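# Wind the cord onto the winder and set it down

## Task

Coil the entire cord onto the winder along its long direction so that it passes through both notches. No loop may stick out from the winder by more than a finger's width, and the free end beyond the final notch it passes through may be no longer than a finger. Finally, place the winder on the table and release it.

## Robot and tools

Robot: two arms, left_arm and right_arm, each ending in a two-finger gripper with a wrist camera. left_arm sits on the +y side and right_arm on the -y side. Their bases are near (-0.006, +0.343, -0.015) m and (-0.003, -0.340, -0.013) m. The fingers point along the gripper's +z axis and close along its y axis. end_effector_position is the point between the finger pads, about 1 cm back from the tips.

Frame: every pose, velocity, target and offset uses the scene frame. Its origin is level with the table top, midway between the arms; +x points out over the table, +z points up. Reported hand positions and orientations can be wrong by a few centimetres, more at long reach.

execute_actions(actions, cameras): actions is a list of actions, each a table of up to 15 rows. One row is one 1/30 s control step; a short table repeats its final row until 15 steps are used, so one action lasts 0.5 s. Every row is a single list of 14 numbers covering both arms, each in [-1, 1]: left dx, dy, dz, rx, ry, rz, opening, then the same seven for right. dx to rz are offsets, not poses. They count from that arm's Hand target at the start of the action (every row from that same start). Scale: 1.0 is 0.6 m or 180 degrees. rx, ry, rz form one rotation vector, turning about the Hand target position. Sending the same offset again moves the arm further. Six zeros re-request the current Hand target. Opening is absolute: +1 fully open (0.094 m), -1 closed. A 0 opening is a real command, so repeat the present value to keep a gripper as it is. cameras lists camera names, ["all"] or []; an empty actions list returns images and the scene number.

move(target, speed, blend, opening_speed, grip_force, blocking, cameras): target is one 14-number row in the same layout, or a list of up to 15 such rows. Every row is an offset from the same Hand targets at the start of the move, not from the previous row. Grippers travel in straight lines, both arms finishing together, for at least 0.5 s and at most 10 s overall. speed is m/s, 0.002 to 2.9, default 0.25 (turning up to twice that in rad/s); give one value or one per target. blend is in metres, rounding corners of a list; 0 stops at each point. opening_speed is scale units per second, at least 0.2; use it to close gently. grip_force is newtons per pad, 10 to 50, one value or one per arm; it persists, and low values close slowly. blocking=false returns after about 0.5 s while motion continues. Paths do not avoid obstacles or the other arm. The result adds a move: line giving the ending (done, off_target, moving, held, fault) and limits (paced means the commanded pose was clipped; held means steps were withheld).

wait(seconds): 0 to 10 s with commands held; a running move continues. stop(): brakes a running move. zoom_image(camera, region): region is [x0, y0, x1, y1] in pixels of that camera's latest image, at most 504 wide and 504 high. read_manual(section) returns licence text only. finished_scene(scene) ends scene 1 or 2 irrevocably; call it only once the winder rests wound on the table, released.

Cameras: cam_head_left, cam_head_right, cam_high, cam_low, cam_left_wrist, cam_right_wrist, each 896x504. The two head cameras sit on a beam behind the arms.

Results: end_effector_position (m) and end_effector_quat_wxyz per arm; Hand target, the last commanded pose after clipping, from which the next offsets count; Tool commands; grip_measured on the -1 to +1 scale (reads slightly wide when empty, narrower than a squeezed part); Joint positions, whose last entry is the finger opening in metres; Joint velocities, possibly summarised as within noise; joint torques, which include arm weight and wrap at ±28 N m on joints 1 to 3. A MOTOR HOT line appears at 75 °C; an OVER-TEMPERATURE FAULT folds that arm away for the rest of the scene.

Behaviour: each step the commanded orientation is limited to 40 degrees from the measured one. Grippers often stop short or sag under friction and weight; check position and tilt after each motion and send the remaining distance as a new offset. Tiny moves may not happen or go sideways. A blocked arm keeps pressing until given a target back away from the contact. To release, command an opening clearly above grip_measured.

Avoid: letting the cord or winder leave the table, dropping parts or releasing them while moving, fast contacts, and pressing hard on anything. Never let the grippers, housings or wrist cameras touch each other, and don't grip the other arm's fingers. The bar, plate (up to about 3 cm above the table) and rail near the bases are fixtures with no warning on contact. Steer around an arm's own base rather than close past it. Limit strain on camera cables, long stretched holds and pushes toward unreachable poses, which heat motors. Loose objects may occasionally be nudged by outside pushes.

Each tool is called after ">>>" in YAML: its name, and indented under it one key for each argument.

## Session

>>> execute_actions:
  actions: []
  cameras: ["all"]

Scene clock: 0.00 s.
left_arm: end_effector_position=(+0.3743, +0.3703, +0.0528) grip_measured=+1.000 end_effector_quat_wxyz=(+0.534, -0.055, +0.842, +0.054) | right_arm: end_effector_position=(+0.3800, -0.3535, +0.0677) grip_measured=+1.000 end_effector_quat_wxyz=(+0.591, +0.026, +0.801, -0.098)
Joint positions: left_arm=[0.006 1.522 0.345 0.739 -0.107 -0.054 0.094] | right_arm=[0.08 1.602 0.279 1.044 0.274 -0.051 0.094]
Joint velocities: within noise
Joint torques (N m): no reading
Heat: left arm: 40 °C; right arm: 42 °C.
Hand target: left_arm +0.3795, +0.3714, +0.0641; +0.550, -0.057, +0.832, +0.054 | right_arm +0.3833, -0.3533, +0.0768; +0.602, +0.028, +0.792, -0.096
Tool commands: left_gripper/opening=+1.0 right_gripper/opening=+1.0

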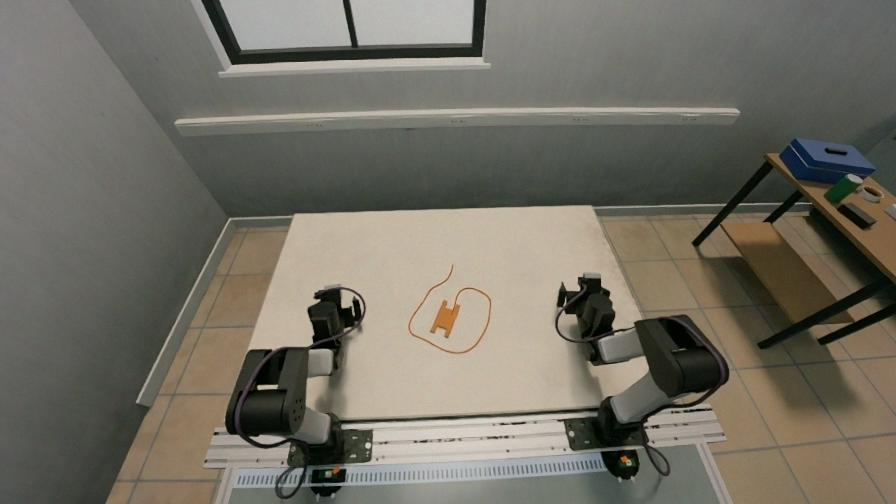

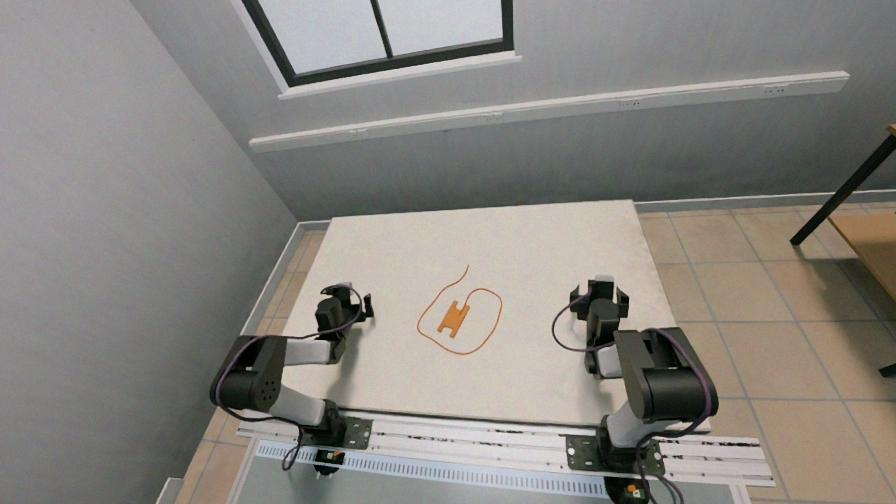

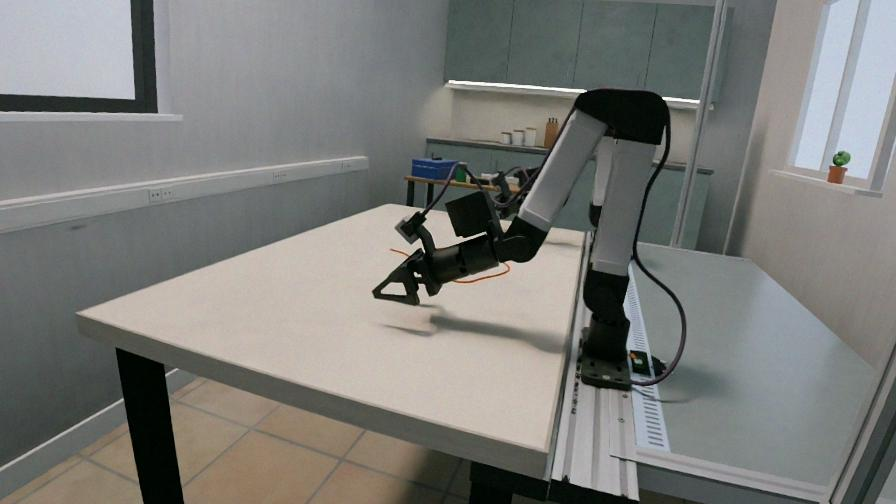

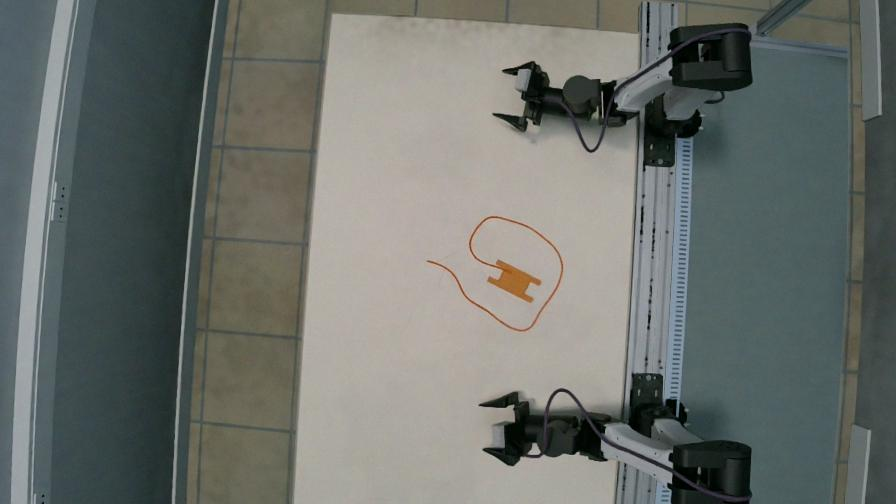

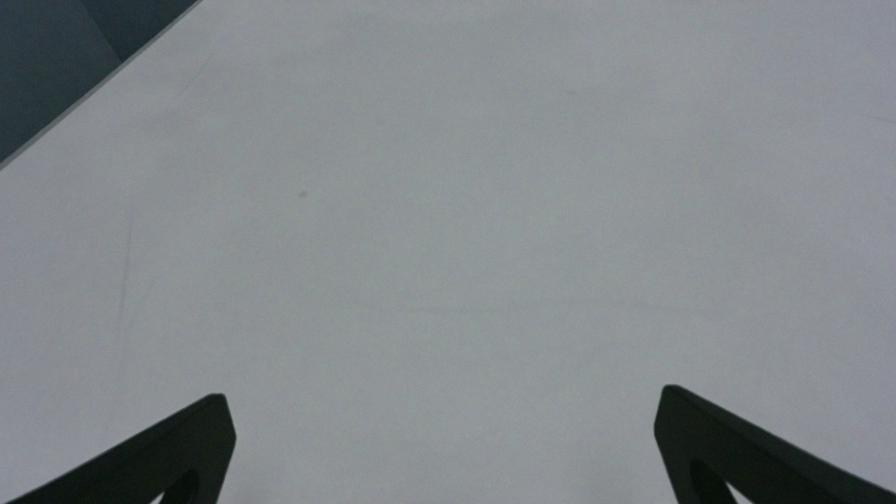

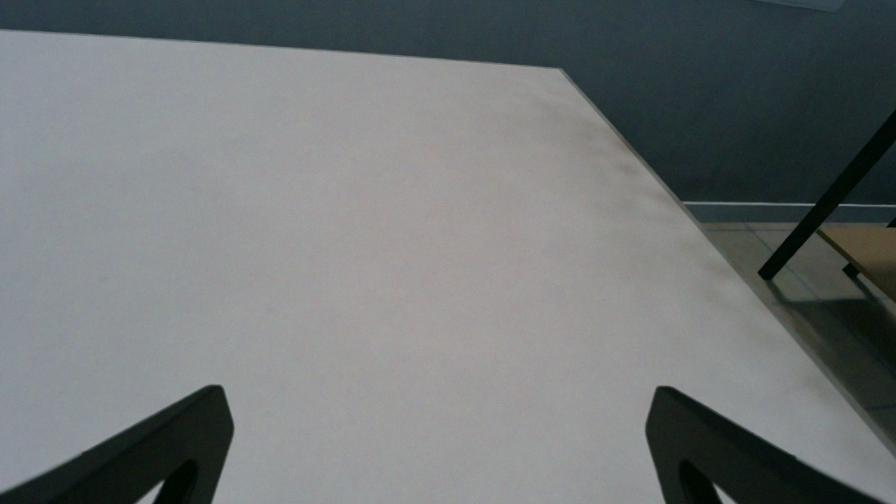

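>>> zoom_image:
  camera: "cam_high"
  region: [400, 190, 600, 350]

>>> zoom_image:
  camera: "cam_low"
  region: [400, 190, 600, 350]

Scaled by 2.520 from the camera's 896x504 image, which has a finer 1280x720 frame.

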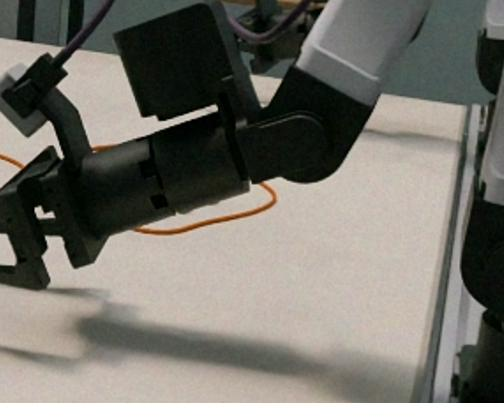

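Scaled by 2.520 from the camera's 896x504 image, which has a finer 1280x720 frame.

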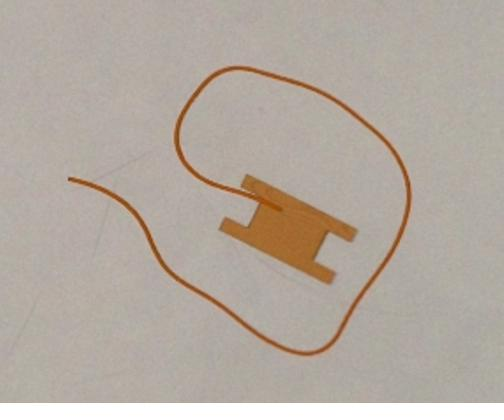

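>>> zoom_image:
  camera: "cam_low"
  region: [480, 250, 550, 310]

>>> zoom_image:
  camera: "cam_head_left"
  region: [400, 255, 500, 360]

Scaled by 7.200 from the camera's 896x504 image, which has a finer 1280x720 frame.

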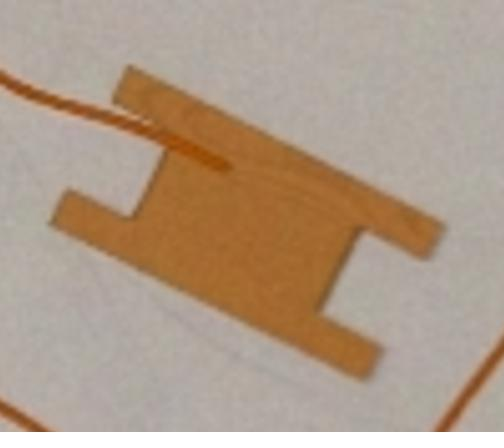

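Scaled by 4.800 from the camera's 896x504 image, which has a finer 1280x720 frame.

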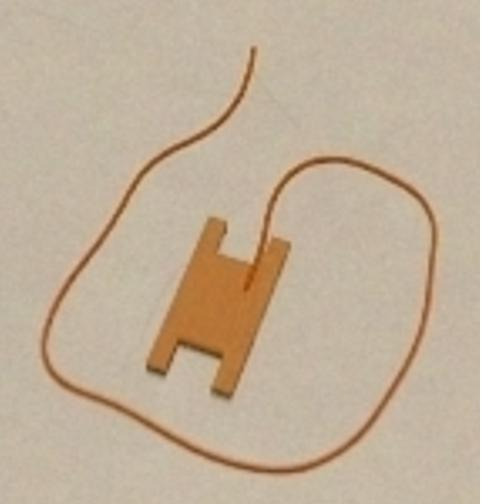

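>>> move:
  target: [-0.0708, -0.5407, 0.2265, 0.0390, 0.3748, -0.1516, 1.0, 0, 0, 0, 0, 0, 0, 1.0]
  cameras: ["cam_left_wrist", "cam_right_wrist", "cam_low", "cam_high"]

Scene clock: 259.33 s.
left_arm: end_effector_position=(+0.3362, +0.0484, +0.1970) grip_measured=+1.000 end_effector_quat_wxyz=(+0.112, +0.207, +0.970, -0.053) | right_arm: end_effector_position=(+0.3800, -0.3535, +0.0677) grip_measured=+1.000 end_effector_quat_wxyz=(+0.591, +0.026, +0.801, -0.098)
Joint positions: left_arm=[-0.72 2.12 2.395 -1.57 0.009 -0.28 0.094] | right_arm=[0.08 1.602 0.279 1.044 0.274 -0.051 0.094]
Joint torques (N m): left_arm=[0.39 -7.21 7.2 0.8 0.03 -0.12] | right_arm=[-0.2 -6.41 4.52 1.92 0.03 -0.11]
Heat: left arm: 44 °C; right arm: 51 °C.
Hand target: left_arm +0.3371, +0.0470, +0.2001; +0.000, +0.201, +0.980, +0.000 | right_arm +0.3833, -0.3533, +0.0768; +0.602, +0.028, +0.792, -0.096
Off the commanded pose: left_arm 0.003 m, 14 deg | right_arm 0.010 m, 2 deg.
joint sent to its limit (left arm) — joint 4 (wrist pitch), lower limit. The joint targets are off in orientation, not in position.
move: off_target (left_arm)
camera_calibration:
cam_left_wrist: T_world_to_cam=[[-0.435784, -0.897193, 0.0716687, 0.176458], [-0.878004, 0.441276, 0.185431, 0.276207], [-0.197993, 0.0178826, -0.98004, 0.349237], [0, 0, 0, 1]] pos_world=[0.388555, 0.0301879, 0.278402]
Images, in order (width x height): cam_high 896x504, cam_low 896x504, cam_left_wrist 896x504, cam_right_wrist 896x504.

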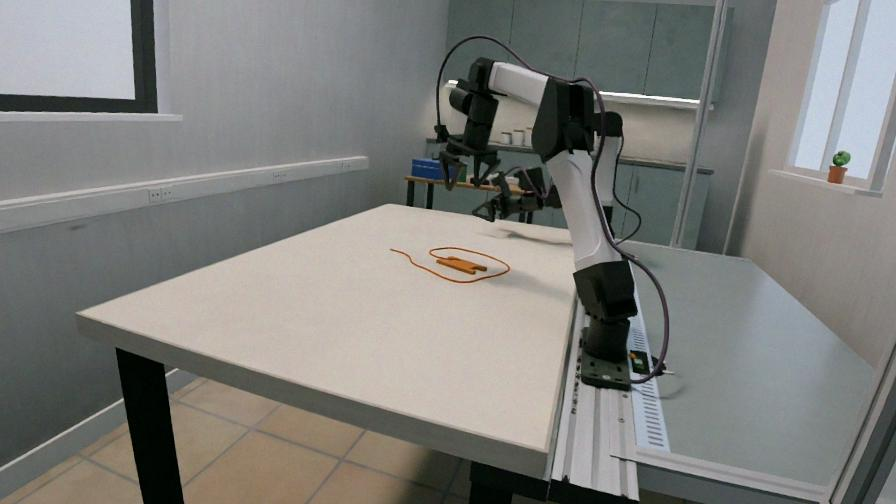

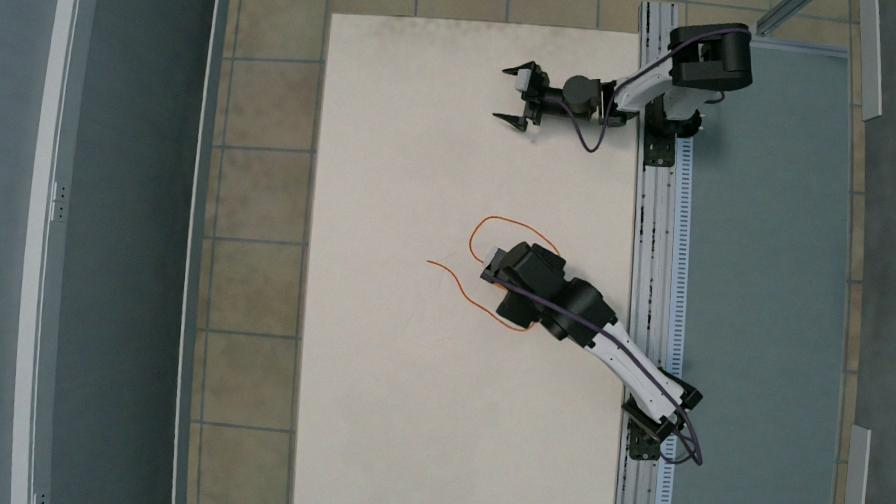

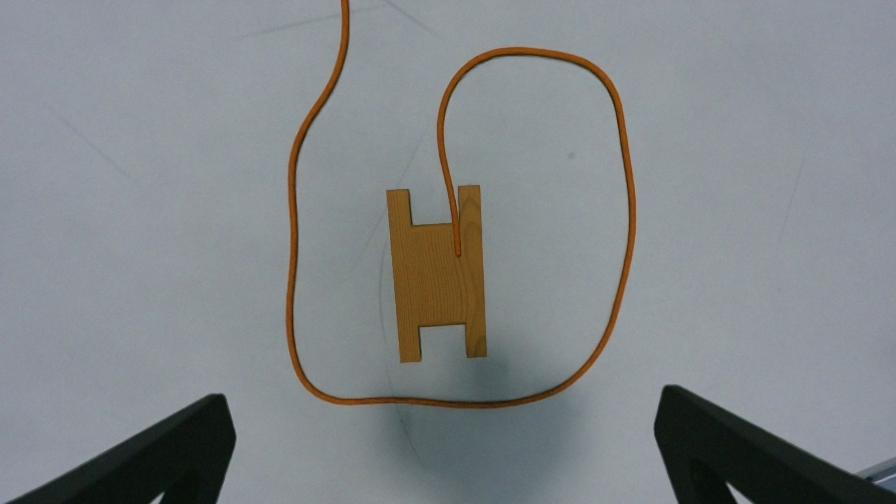

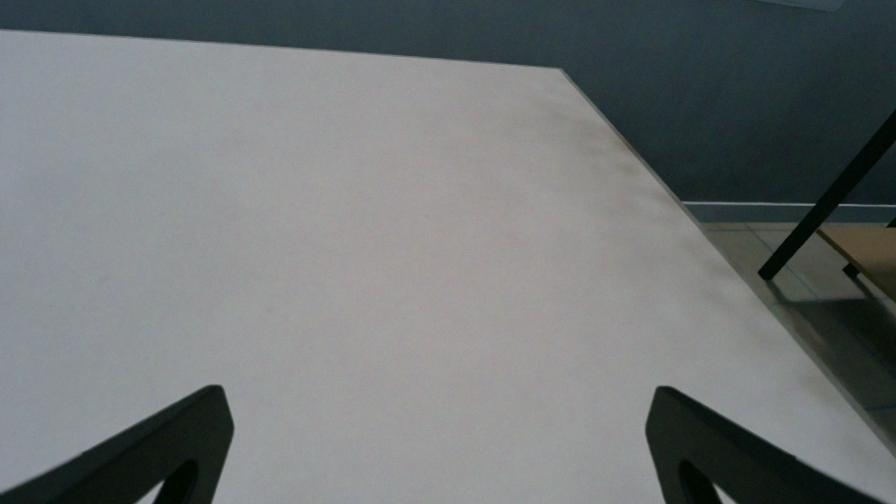

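>>> move:
  target: [-0.0622, 0.0143, -0.2168, 0, 0, 0, 1.0, 0, 0, 0, 0, 0, 0, 1.0]
  cameras: ["cam_left_wrist"]

Scene clock: 320.97 s.
left_arm: end_effector_position=(+0.2983, +0.0596, +0.0707) grip_measured=+1.000 end_effector_quat_wxyz=(-0.005, +0.207, +0.978, +0.008) | right_arm: end_effector_position=(+0.3800, -0.3535, +0.0677) grip_measured=+1.000 end_effector_quat_wxyz=(+0.591, +0.026, +0.801, -0.098)
Joint positions: left_arm=[-0.764 2.118 1.903 -1.343 0.012 -0.323 0.094] | right_arm=[0.08 1.602 0.279 1.044 0.274 -0.051 0.094]
Joint torques (N m): left_arm=[-0.1 -8.25 5.12 0.58 0.01 -0.15] | right_arm=[-0.54 -6.39 4.46 1.92 -0.04 -0.09]
Heat: left arm: 46 °C; right arm: 51 °C.
Hand target: left_arm +0.2997, +0.0556, +0.0699; +0.000, +0.201, +0.980, +0.000 | right_arm +0.3833, -0.3533, +0.0768; +0.602, +0.028, +0.792, -0.096
Off the commanded pose: left_arm 0.004 m, 1 deg | right_arm 0.010 m, 2 deg.
move: done
camera_calibration:
cam_left_wrist: T_world_to_cam=[[-0.423079, -0.906054, 0.00835645, 0.180231], [-0.816993, 0.385448, 0.428896, 0.229343], [-0.391824, 0.17463, -0.903315, 0.260703], [0, 0, 0, 1]] pos_world=[0.365773, 0.0293725, 0.135627]
Images, in order (width x height): cam_left_wrist 896x504.

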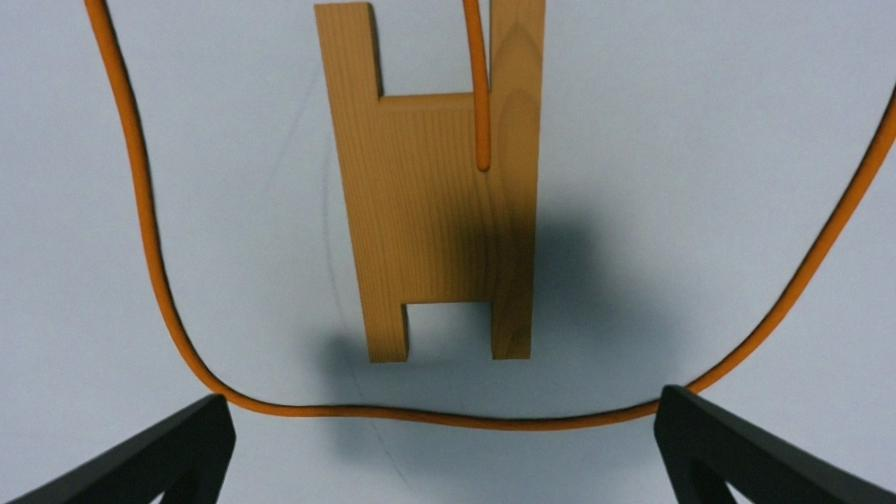

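>>> move:
  target: [0, 0, -0.083, 0, 0, 0, 0.7, 0, 0, 0, 0, 0, 0, 1.0]
  cameras: ["cam_left_wrist", "cam_high"]
  speed: 0.15

Scene clock: 351.33 s.
left_arm: end_effector_position=(+0.2990, +0.0602, +0.0235) grip_measured=+0.702 end_effector_quat_wxyz=(-0.003, +0.206, +0.979, +0.007) | right_arm: end_effector_position=(+0.3800, -0.3535, +0.0677) grip_measured=+1.000 end_effector_quat_wxyz=(+0.591, +0.026, +0.801, -0.098)
Joint positions: left_arm=[-0.764 2.132 1.737 -1.158 0.012 -0.326 0.08] | right_arm=[0.08 1.602 0.279 1.044 0.274 -0.051 0.094]
Joint torques (N m): left_arm=[-0.35 -7.79 5.18 0.6 0 -0.14] | right_arm=[-0.59 -6.42 4.44 1.9 0.01 0]
Heat: left arm: 45 °C; right arm: 52 °C.
Hand target: left_arm +0.2997, +0.0556, +0.0202; +0.000, +0.201, +0.980, +0.000 | right_arm +0.3833, -0.3533, +0.0768; +0.602, +0.028, +0.792, -0.096
Off the commanded pose: left_arm 0.006 m, 1 deg | right_arm 0.010 m, 2 deg.
move: done
camera_calibration:
cam_left_wrist: T_world_to_cam=[[-0.420748, -0.907123, 0.00993882, 0.180868], [-0.819725, 0.384858, 0.424187, 0.250791], [-0.388615, 0.170329, -0.90552, 0.217671], [0, 0, 0, 1]] pos_world=[0.36627, 0.0304749, 0.088926]
Images, in order (width x height): cam_high 896x504, cam_left_wrist 896x504.

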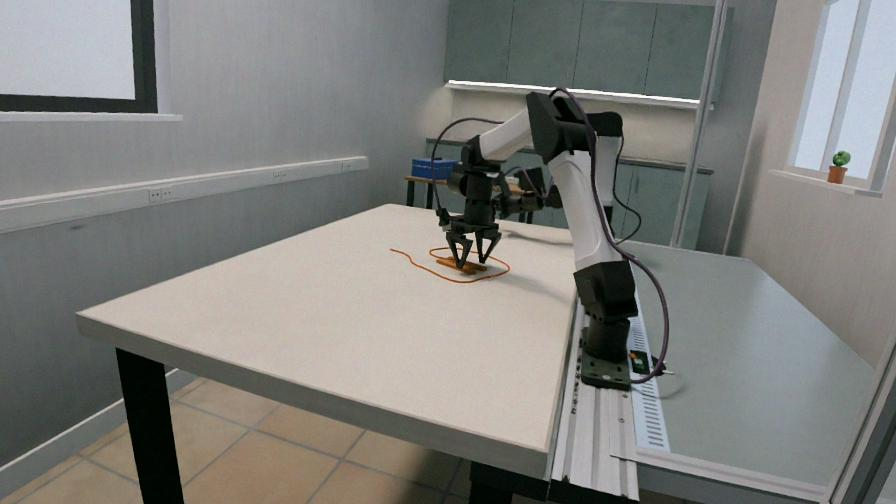

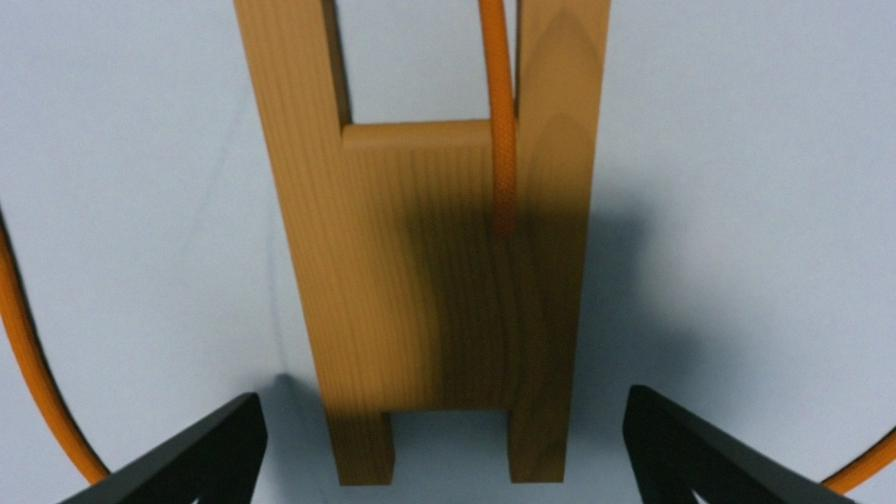

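>>> move:
  target: [0, 0, -0.0190, 0, 0, 0, 0.7, 0, 0, 0, 0, 0, 0, 1.0]
  cameras: ["cam_left_wrist"]
  speed: 0.1

Scene clock: 358.47 s.
left_arm: end_effector_position=(+0.2993, +0.0595, +0.0146) grip_measured=+0.702 end_effector_quat_wxyz=(+0.000, +0.206, +0.979, +0.005) | right_arm: end_effector_position=(+0.3800, -0.3535, +0.0677) grip_measured=+1.000 end_effector_quat_wxyz=(+0.591, +0.026, +0.801, -0.098)
Joint positions: left_arm=[-0.765 2.137 1.709 -1.119 0.012 -0.327 0.08] | right_arm=[0.08 1.602 0.279 1.044 0.274 -0.051 0.094]
Joint torques (N m): left_arm=[-0.21 -7.42 4.94 0.64 0 -0.15] | right_arm=[-0.62 -6.5 4.78 2.01 0.03 -0.05]
Heat: left arm: 46 °C; right arm: 52 °C.
Hand target: left_arm +0.2997, +0.0556, +0.0087; -0.001, +0.201, +0.980, +0.000 | right_arm +0.3833, -0.3533, +0.0768; +0.602, +0.028, +0.792, -0.096
Off the commanded pose: left_arm 0.007 m, 1 deg | right_arm 0.010 m, 2 deg.
move: done
camera_calibration:
cam_left_wrist: T_world_to_cam=[[-0.421269, -0.906857, 0.0119107, 0.180476], [-0.821064, 0.386927, 0.419693, 0.255542], [-0.38521, 0.167024, -0.907588, 0.209041], [0, 0, 0, 1]] pos_world=[0.36637, 0.029875, 0.0803246]
Images, in order (width x height): cam_left_wrist 896x504.

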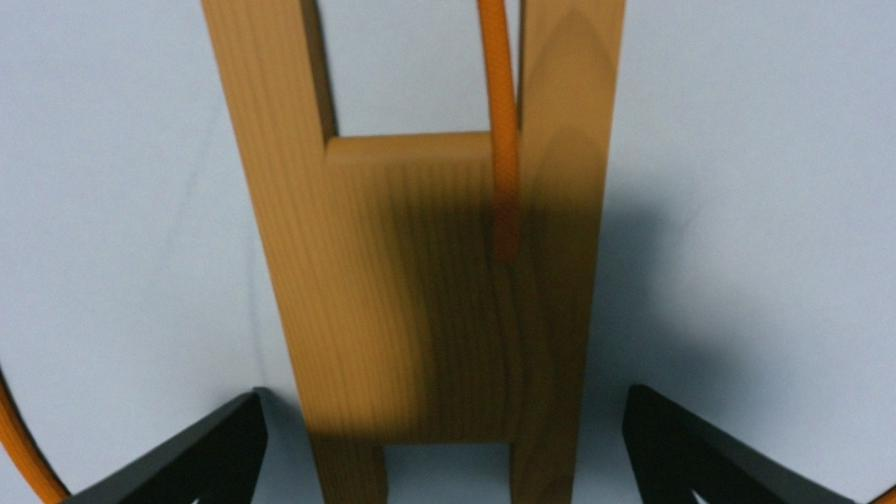

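>>> move:
  target: [0, 0, 0, 0, 0, 0, 0.1, 0, 0, 0, 0, 0, 0, 1.0]
  opening_speed: 0.5
  cameras: ["cam_left_wrist"]

Scene clock: 364.97 s.
left_arm: end_effector_position=(+0.2997, +0.0592, +0.0146) grip_measured=+0.165 end_effector_quat_wxyz=(+0.001, +0.205, +0.979, +0.004) | right_arm: end_effector_position=(+0.3800, -0.3535, +0.0677) grip_measured=+1.000 end_effector_quat_wxyz=(+0.591, +0.026, +0.801, -0.098)
Joint positions: left_arm=[-0.765 2.137 1.709 -1.117 0.012 -0.328 0.055] | right_arm=[0.08 1.602 0.279 1.044 0.274 -0.051 0.094]
Joint torques (N m): left_arm=[-0.24 -7.41 4.98 0.62 0 -0.14] | right_arm=[-0.46 -6.41 4.78 1.96 0.05 -0.05]
Heat: left arm: 46 °C; right arm: 52 °C.
Hand target: left_arm +0.2997, +0.0556, +0.0087; +0.000, +0.201, +0.980, +0.000 | right_arm +0.3833, -0.3533, +0.0768; +0.602, +0.028, +0.792, -0.096
Off the commanded pose: left_arm 0.007 m, 1 deg | right_arm 0.010 m, 2 deg.
move: done
camera_calibration:
cam_left_wrist: T_world_to_cam=[[-0.420265, -0.907316, 0.0124778, 0.180111], [-0.822102, 0.386543, 0.418011, 0.256311], [-0.384091, 0.165417, -0.908356, 0.208963], [0, 0, 0, 1]] pos_world=[0.366669, 0.029776, 0.0804243]
Images, in order (width x height): cam_left_wrist 896x504.

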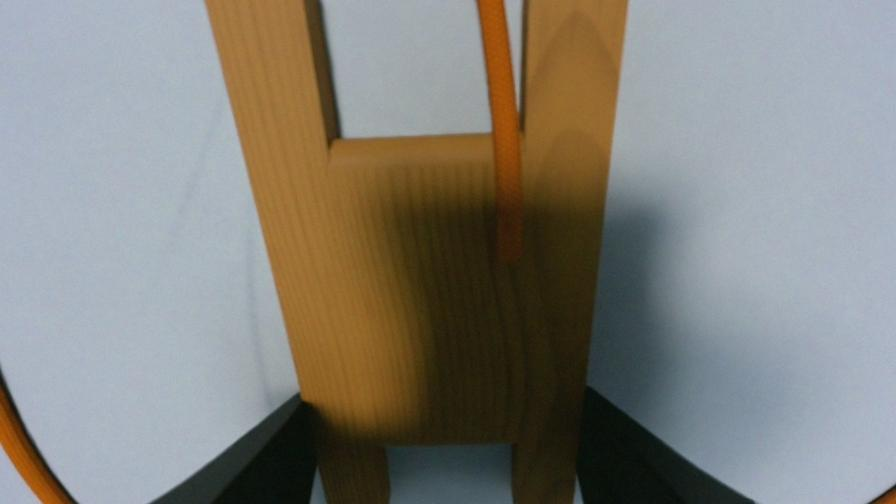

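>>> move:
  target:
    - [0, 0, 0.1, 0, 0, 0, 0.1, -0.0388, 0.3722, 0.1053, 0.0939, -0.0444, 0.5522, 0.0]
    - [0.0338, -0.0093, 0.1822, 0, 0, 0.128, 0.1, -0.0388, 0.4222, 0.072, 0.4850, 0.3135, 0.3441, 0.0]
  blend: [0.03, 0]
  speed: 0.3
  cameras: ["cam_low", "cam_high", "cam_left_wrist", "cam_right_wrist"]

Scene clock: 427.57 s.
left_arm: end_effector_position=(+0.3174, +0.0493, +0.1153) grip_measured=+0.163 end_effector_quat_wxyz=(+0.005, +0.013, +1.000, +0.001) | right_arm: end_effector_position=(+0.3598, -0.1028, +0.1242) grip_measured=+0.003 end_effector_quat_wxyz=(-0.001, -0.001, +0.709, +0.705)
Joint positions: left_arm=[-0.749 2.225 2.255 -1.565 0.013 -0.7 0.055] | right_arm=[0.166 2.041 0.879 1.127 -1.399 1.517 0.047]
Joint torques (N m): left_arm=[0.94 -7.9 7.51 0.22 -0.02 -0.15] | right_arm=[0.31 -8.14 3.95 1.6 0.04 -0.08]
Heat: left arm: 47 °C; right arm: 51 °C.
Hand target: left_arm +0.3200, +0.0500, +0.1180; -0.001, +0.001, +1.000, +0.000 | right_arm +0.3600, -0.0999, +0.1201; +0.001, +0.000, +0.707, +0.707
Off the commanded pose: left_arm 0.004 m, 1 deg | right_arm 0.005 m, 0 deg.
joint sent to its limit (left arm) — joint 4 (wrist pitch), lower limit. The joint targets still meet the commanded pose.
move: done
camera_calibration:
cam_left_wrist: T_world_to_cam=[[-0.0458396, -0.998755, 0.019699, 0.062113], [-0.911558, 0.0498874, 0.408133, 0.278693], [-0.408608, 0.000751831, -0.91271, 0.325279], [0, 0, 0, 1]] pos_world=[0.389803, 0.0478879, 0.181918]
cam_right_wrist: T_world_to_cam=[[0.0168191, -0.0101608, -0.999807, 0.116344], [-0.896858, -0.442191, -0.0105934, 0.316088], [-0.441998, 0.896863, -0.01655, 0.342635], [0, 0, 0, 1]] pos_world=[0.432973, -0.166343, 0.12534]
Images, in order (width x height): cam_high 896x504, cam_low 896x504, cam_left_wrist 896x504, cam_right_wrist 896x504.

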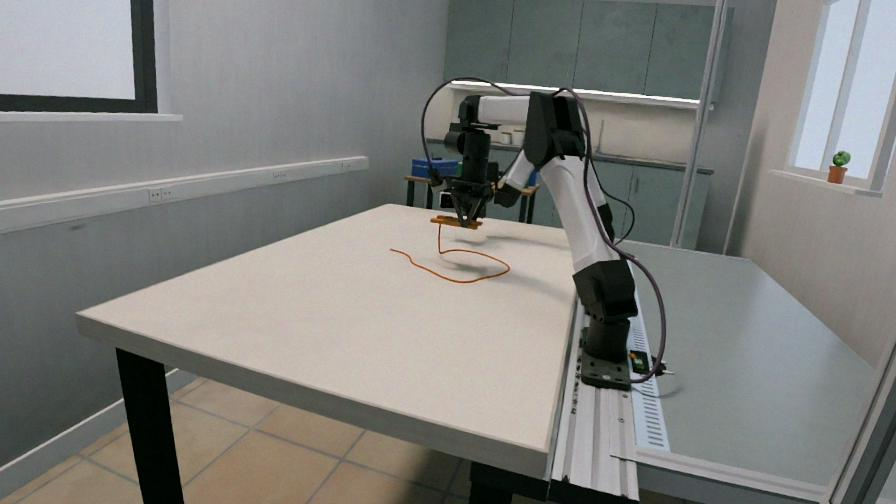

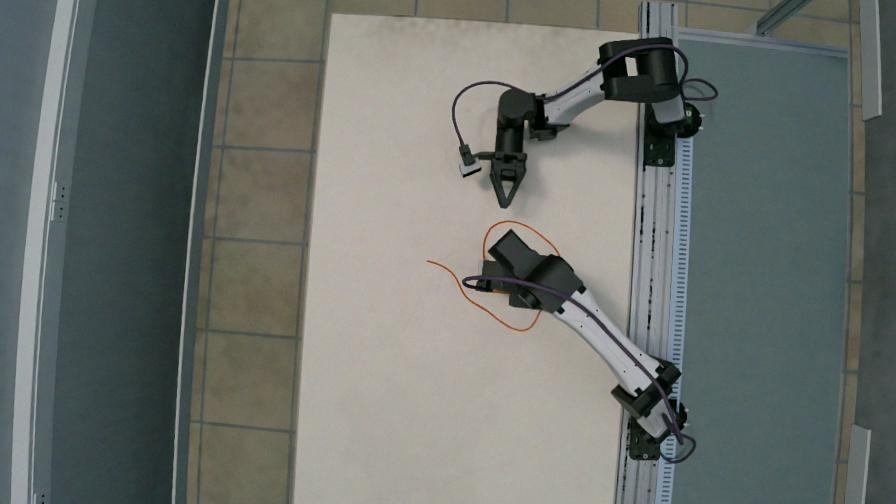

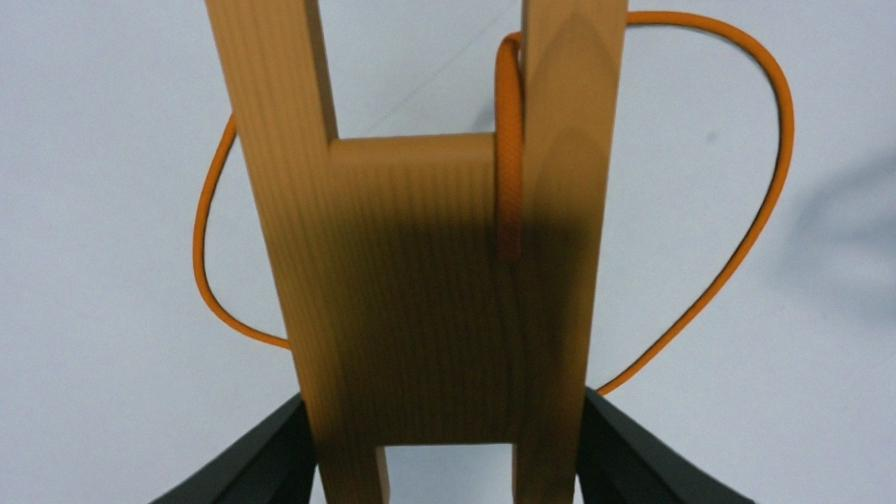

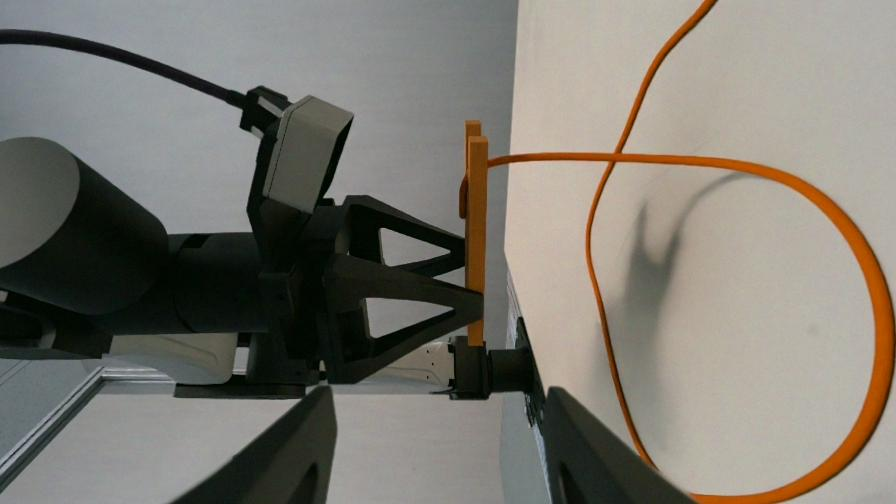

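>>> move:
  target: [0, 0, 0, 0, 0, 0, 0.1, -0.0133, 0.1215, -0.0202, 0, 0, 0, 0.0]
  speed: 0.2
  cameras: ["cam_right_wrist", "cam_head_right"]

Scene clock: 470.27 s.
left_arm: end_effector_position=(+0.3174, +0.0493, +0.1153) grip_measured=+0.163 end_effector_quat_wxyz=(+0.005, +0.013, +1.000, +0.001) | right_arm: end_effector_position=(+0.3453, -0.0291, +0.1060) grip_measured=+0.003 end_effector_quat_wxyz=(-0.011, +0.004, +0.711, +0.703)
Joint positions: left_arm=[-0.749 2.225 2.255 -1.565 0.013 -0.7 0.055] | right_arm=[0.367 2.119 0.907 1.177 -1.205 1.54 0.047]
Joint torques (N m): left_arm=[0.94 -7.86 7.5 0.22 -0.02 -0.15] | right_arm=[-0.57 -8.8 5.71 1.76 0.06 -0.09]
Heat: left arm: 46 °C; right arm: 46 °C.
Hand target: left_arm +0.3200, +0.0500, +0.1180; -0.001, +0.001, +1.000, +0.000 | right_arm +0.3520, -0.0270, +0.1080; +0.000, +0.000, +0.707, +0.707
Off the commanded pose: left_arm 0.004 m, 1 deg | right_arm 0.007 m, 2 deg.
joint sent to its limit (left arm) — joint 4 (wrist pitch), lower limit. The joint targets still meet the commanded pose.
move: done
camera_calibration:
cam_right_wrist: T_world_to_cam=[[-0.0041167, -0.0165121, -0.999855, 0.106229], [-0.893263, -0.449398, 0.0110994, 0.331763], [-0.449516, 0.893179, -0.0128996, 0.271923], [0, 0, 0, 1]] pos_world=[0.419023, -0.0920279, 0.106039]
Images, in order (width x height): cam_head_right 896x504, cam_right_wrist 896x504.

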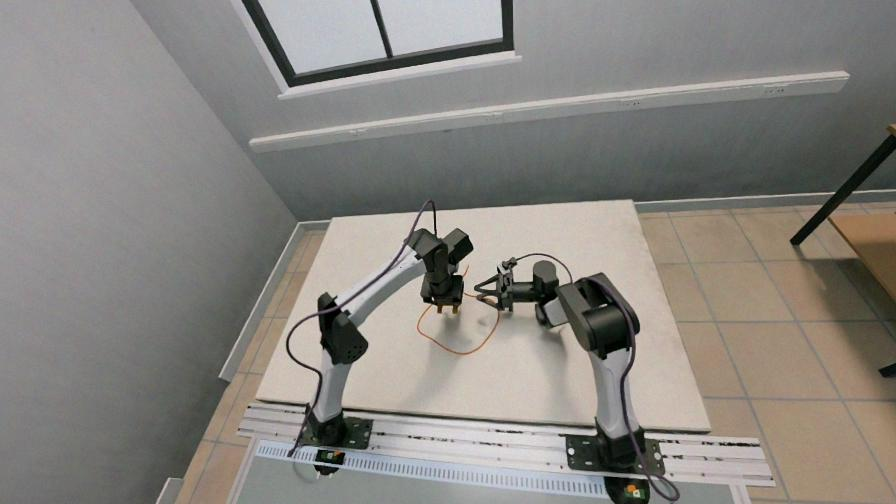

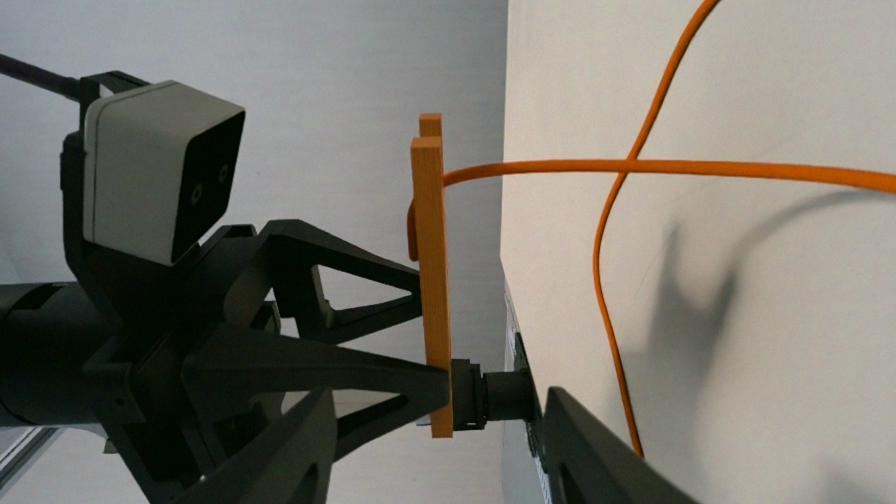

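>>> move:
  target: [0, 0, 0, 0, 0, 0, 0.1, 0.015, 0.0917, 0.005, 0, 0, 0, -0.4]
  speed: 0.1
  cameras: ["cam_right_wrist", "cam_left_wrist"]

Scene clock: 493.57 s.
left_arm: end_effector_position=(+0.3174, +0.0493, +0.1153) grip_measured=+0.163 end_effector_quat_wxyz=(+0.005, +0.013, +1.000, +0.001) | right_arm: end_effector_position=(+0.3559, +0.0240, +0.1117) grip_measured=-0.397 end_effector_quat_wxyz=(-0.002, -0.003, +0.709, +0.706)
Joint positions: left_arm=[-0.749 2.225 2.255 -1.565 0.013 -0.7 0.055] | right_arm=[0.481 2.186 1.055 1.121 -1.088 1.543 0.028]
Joint torques (N m): left_arm=[0.9 -7.87 7.51 0.22 -0.04 -0.15] | right_arm=[0.06 -9.81 6.34 1.55 0.11 0]
Heat: left arm: 46 °C; right arm: 47 °C.
Hand target: left_arm +0.3200, +0.0500, +0.1180; -0.001, +0.001, +1.000, +0.000 | right_arm +0.3610, +0.0280, +0.1108; +0.000, +0.000, +0.707, +0.707
Off the commanded pose: left_arm 0.004 m, 1 deg | right_arm 0.007 m, 0 deg.
joint sent to its limit (left arm) — joint 4 (wrist pitch), lower limit. The joint targets still meet the commanded pose.
move: done
camera_calibration:
cam_left_wrist: T_world_to_cam=[[-0.0458396, -0.998755, 0.019699, 0.062113], [-0.911558, 0.0498874, 0.408133, 0.278693], [-0.408608, 0.000751831, -0.91271, 0.325279], [0, 0, 0, 1]] pos_world=[0.389803, 0.0478879, 0.181918]
cam_right_wrist: T_world_to_cam=[[0.0170009, -0.00834826, -0.999821, 0.105093], [-0.895026, -0.445866, -0.0114961, 0.368012], [-0.44569, 0.895061, -0.015052, 0.228149], [0, 0, 0, 1]] pos_world=[0.429278, -0.0392453, 0.112739]
Images, in order (width x height): cam_left_wrist 896x504, cam_right_wrist 896x504.

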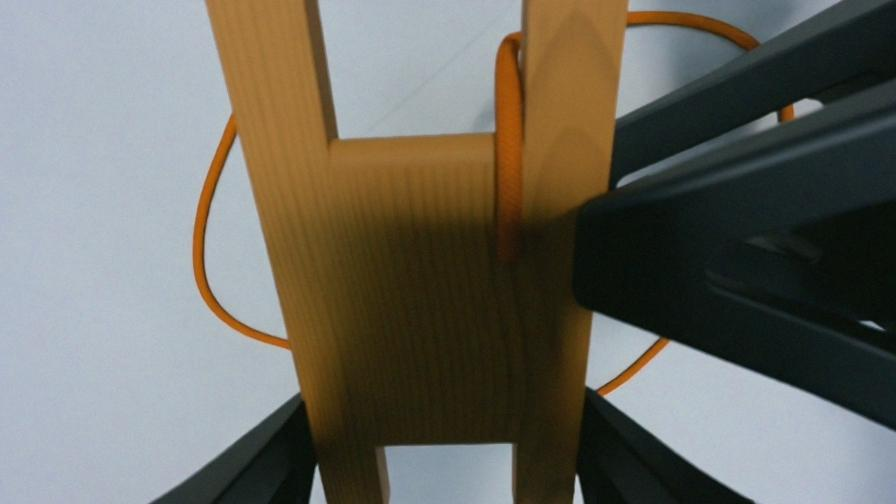

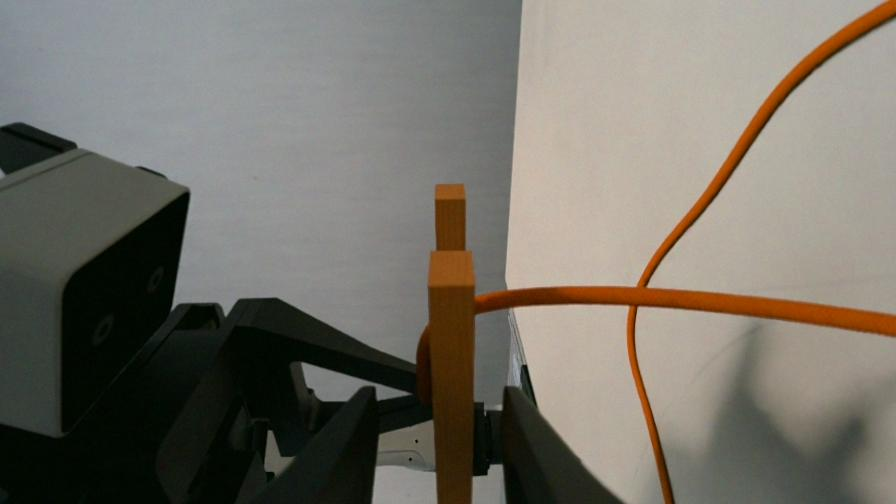

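>>> move:
  target: [0, 0, 0, 0, 0, 0, 0.1, 0, 0, -0.004, 0, 0, 0, -1.0]
  speed: 0.1
  grip_force: [50, 20]
  cameras: ["cam_right_wrist", "cam_left_wrist"]

Scene clock: 509.90 s.
left_arm: end_effector_position=(+0.3165, +0.0492, +0.1153) grip_measured=+0.163 end_effector_quat_wxyz=(+0.003, +0.012, +1.000, +0.000) | right_arm: end_effector_position=(+0.3560, +0.0240, +0.1077) grip_measured=-0.818 end_effector_quat_wxyz=(-0.005, +0.000, +0.710, +0.704)
Joint positions: left_arm=[-0.749 2.225 2.255 -1.567 0.017 -0.702 0.055] | right_arm=[0.481 2.194 1.055 1.121 -1.088 1.543 0.009]
Joint torques (N m): left_arm=[0.95 -7.88 7.51 0.26 -0.09 -0.11] | right_arm=[-0.01 -9.89 6.53 1.66 0.13 -0.06]
Heat: left arm: 46 °C; right arm: 47 °C.
Hand target: left_arm +0.3200, +0.0500, +0.1180; -0.001, +0.001, +1.000, +0.000 | right_arm +0.3610, +0.0280, +0.1085; +0.000, +0.000, +0.707, +0.707
Off the commanded pose: left_arm 0.005 m, 1 deg | right_arm 0.006 m, 1 deg.
joint sent to its limit (left arm) — joint 4 (wrist pitch), lower limit. The joint targets still meet the commanded pose.
grip_force (N): 50, 20
move: done
camera_calibration:
cam_left_wrist: T_world_to_cam=[[-0.04384, -0.998813, 0.0212124, 0.0611418], [-0.909949, 0.0486863, 0.411853, 0.277018], [-0.412397, -0.00124651, -0.911003, 0.326017], [0, 0, 0, 1]] pos_world=[0.389201, 0.0479886, 0.181615]
cam_right_wrist: T_world_to_cam=[[0.00960463, -0.0123466, -0.999878, 0.103919], [-0.895212, -0.44563, -0.00309654, 0.367291], [-0.445538, 0.895132, -0.0153329, 0.228008], [0, 0, 0, 1]] pos_world=[0.429392, -0.0391377, 0.10854]
Images, in order (width x height): cam_left_wrist 896x504, cam_right_wrist 896x504.

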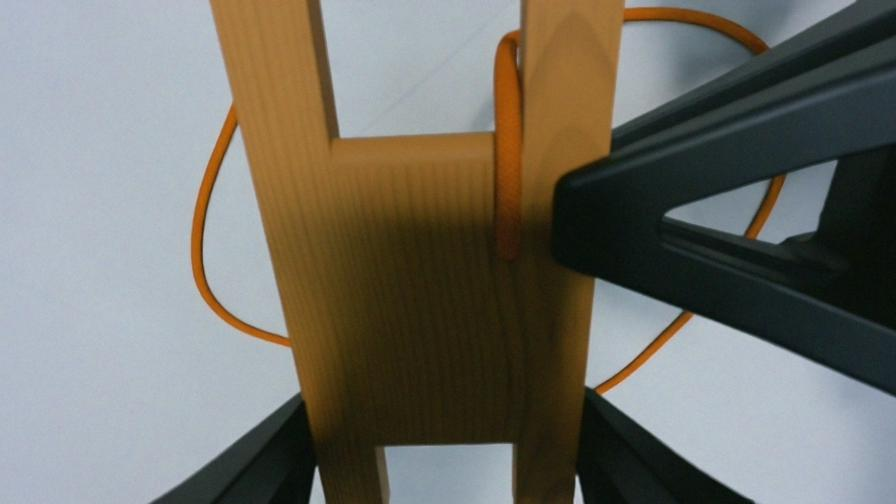

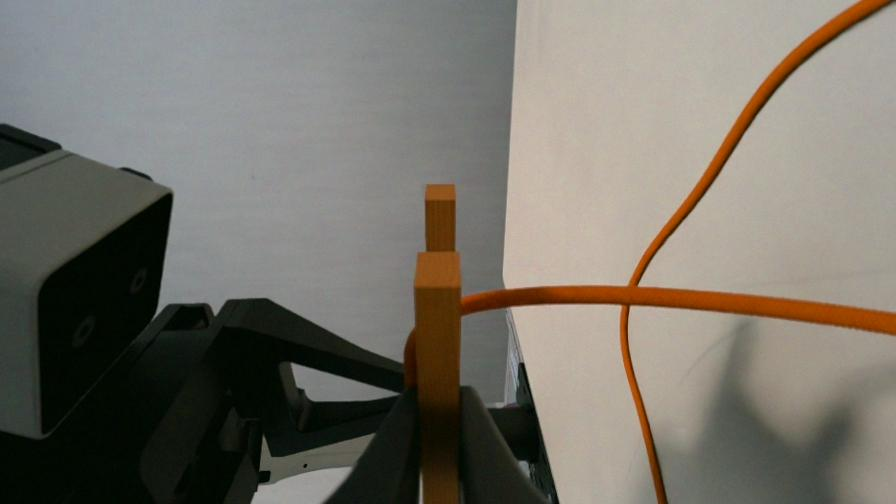

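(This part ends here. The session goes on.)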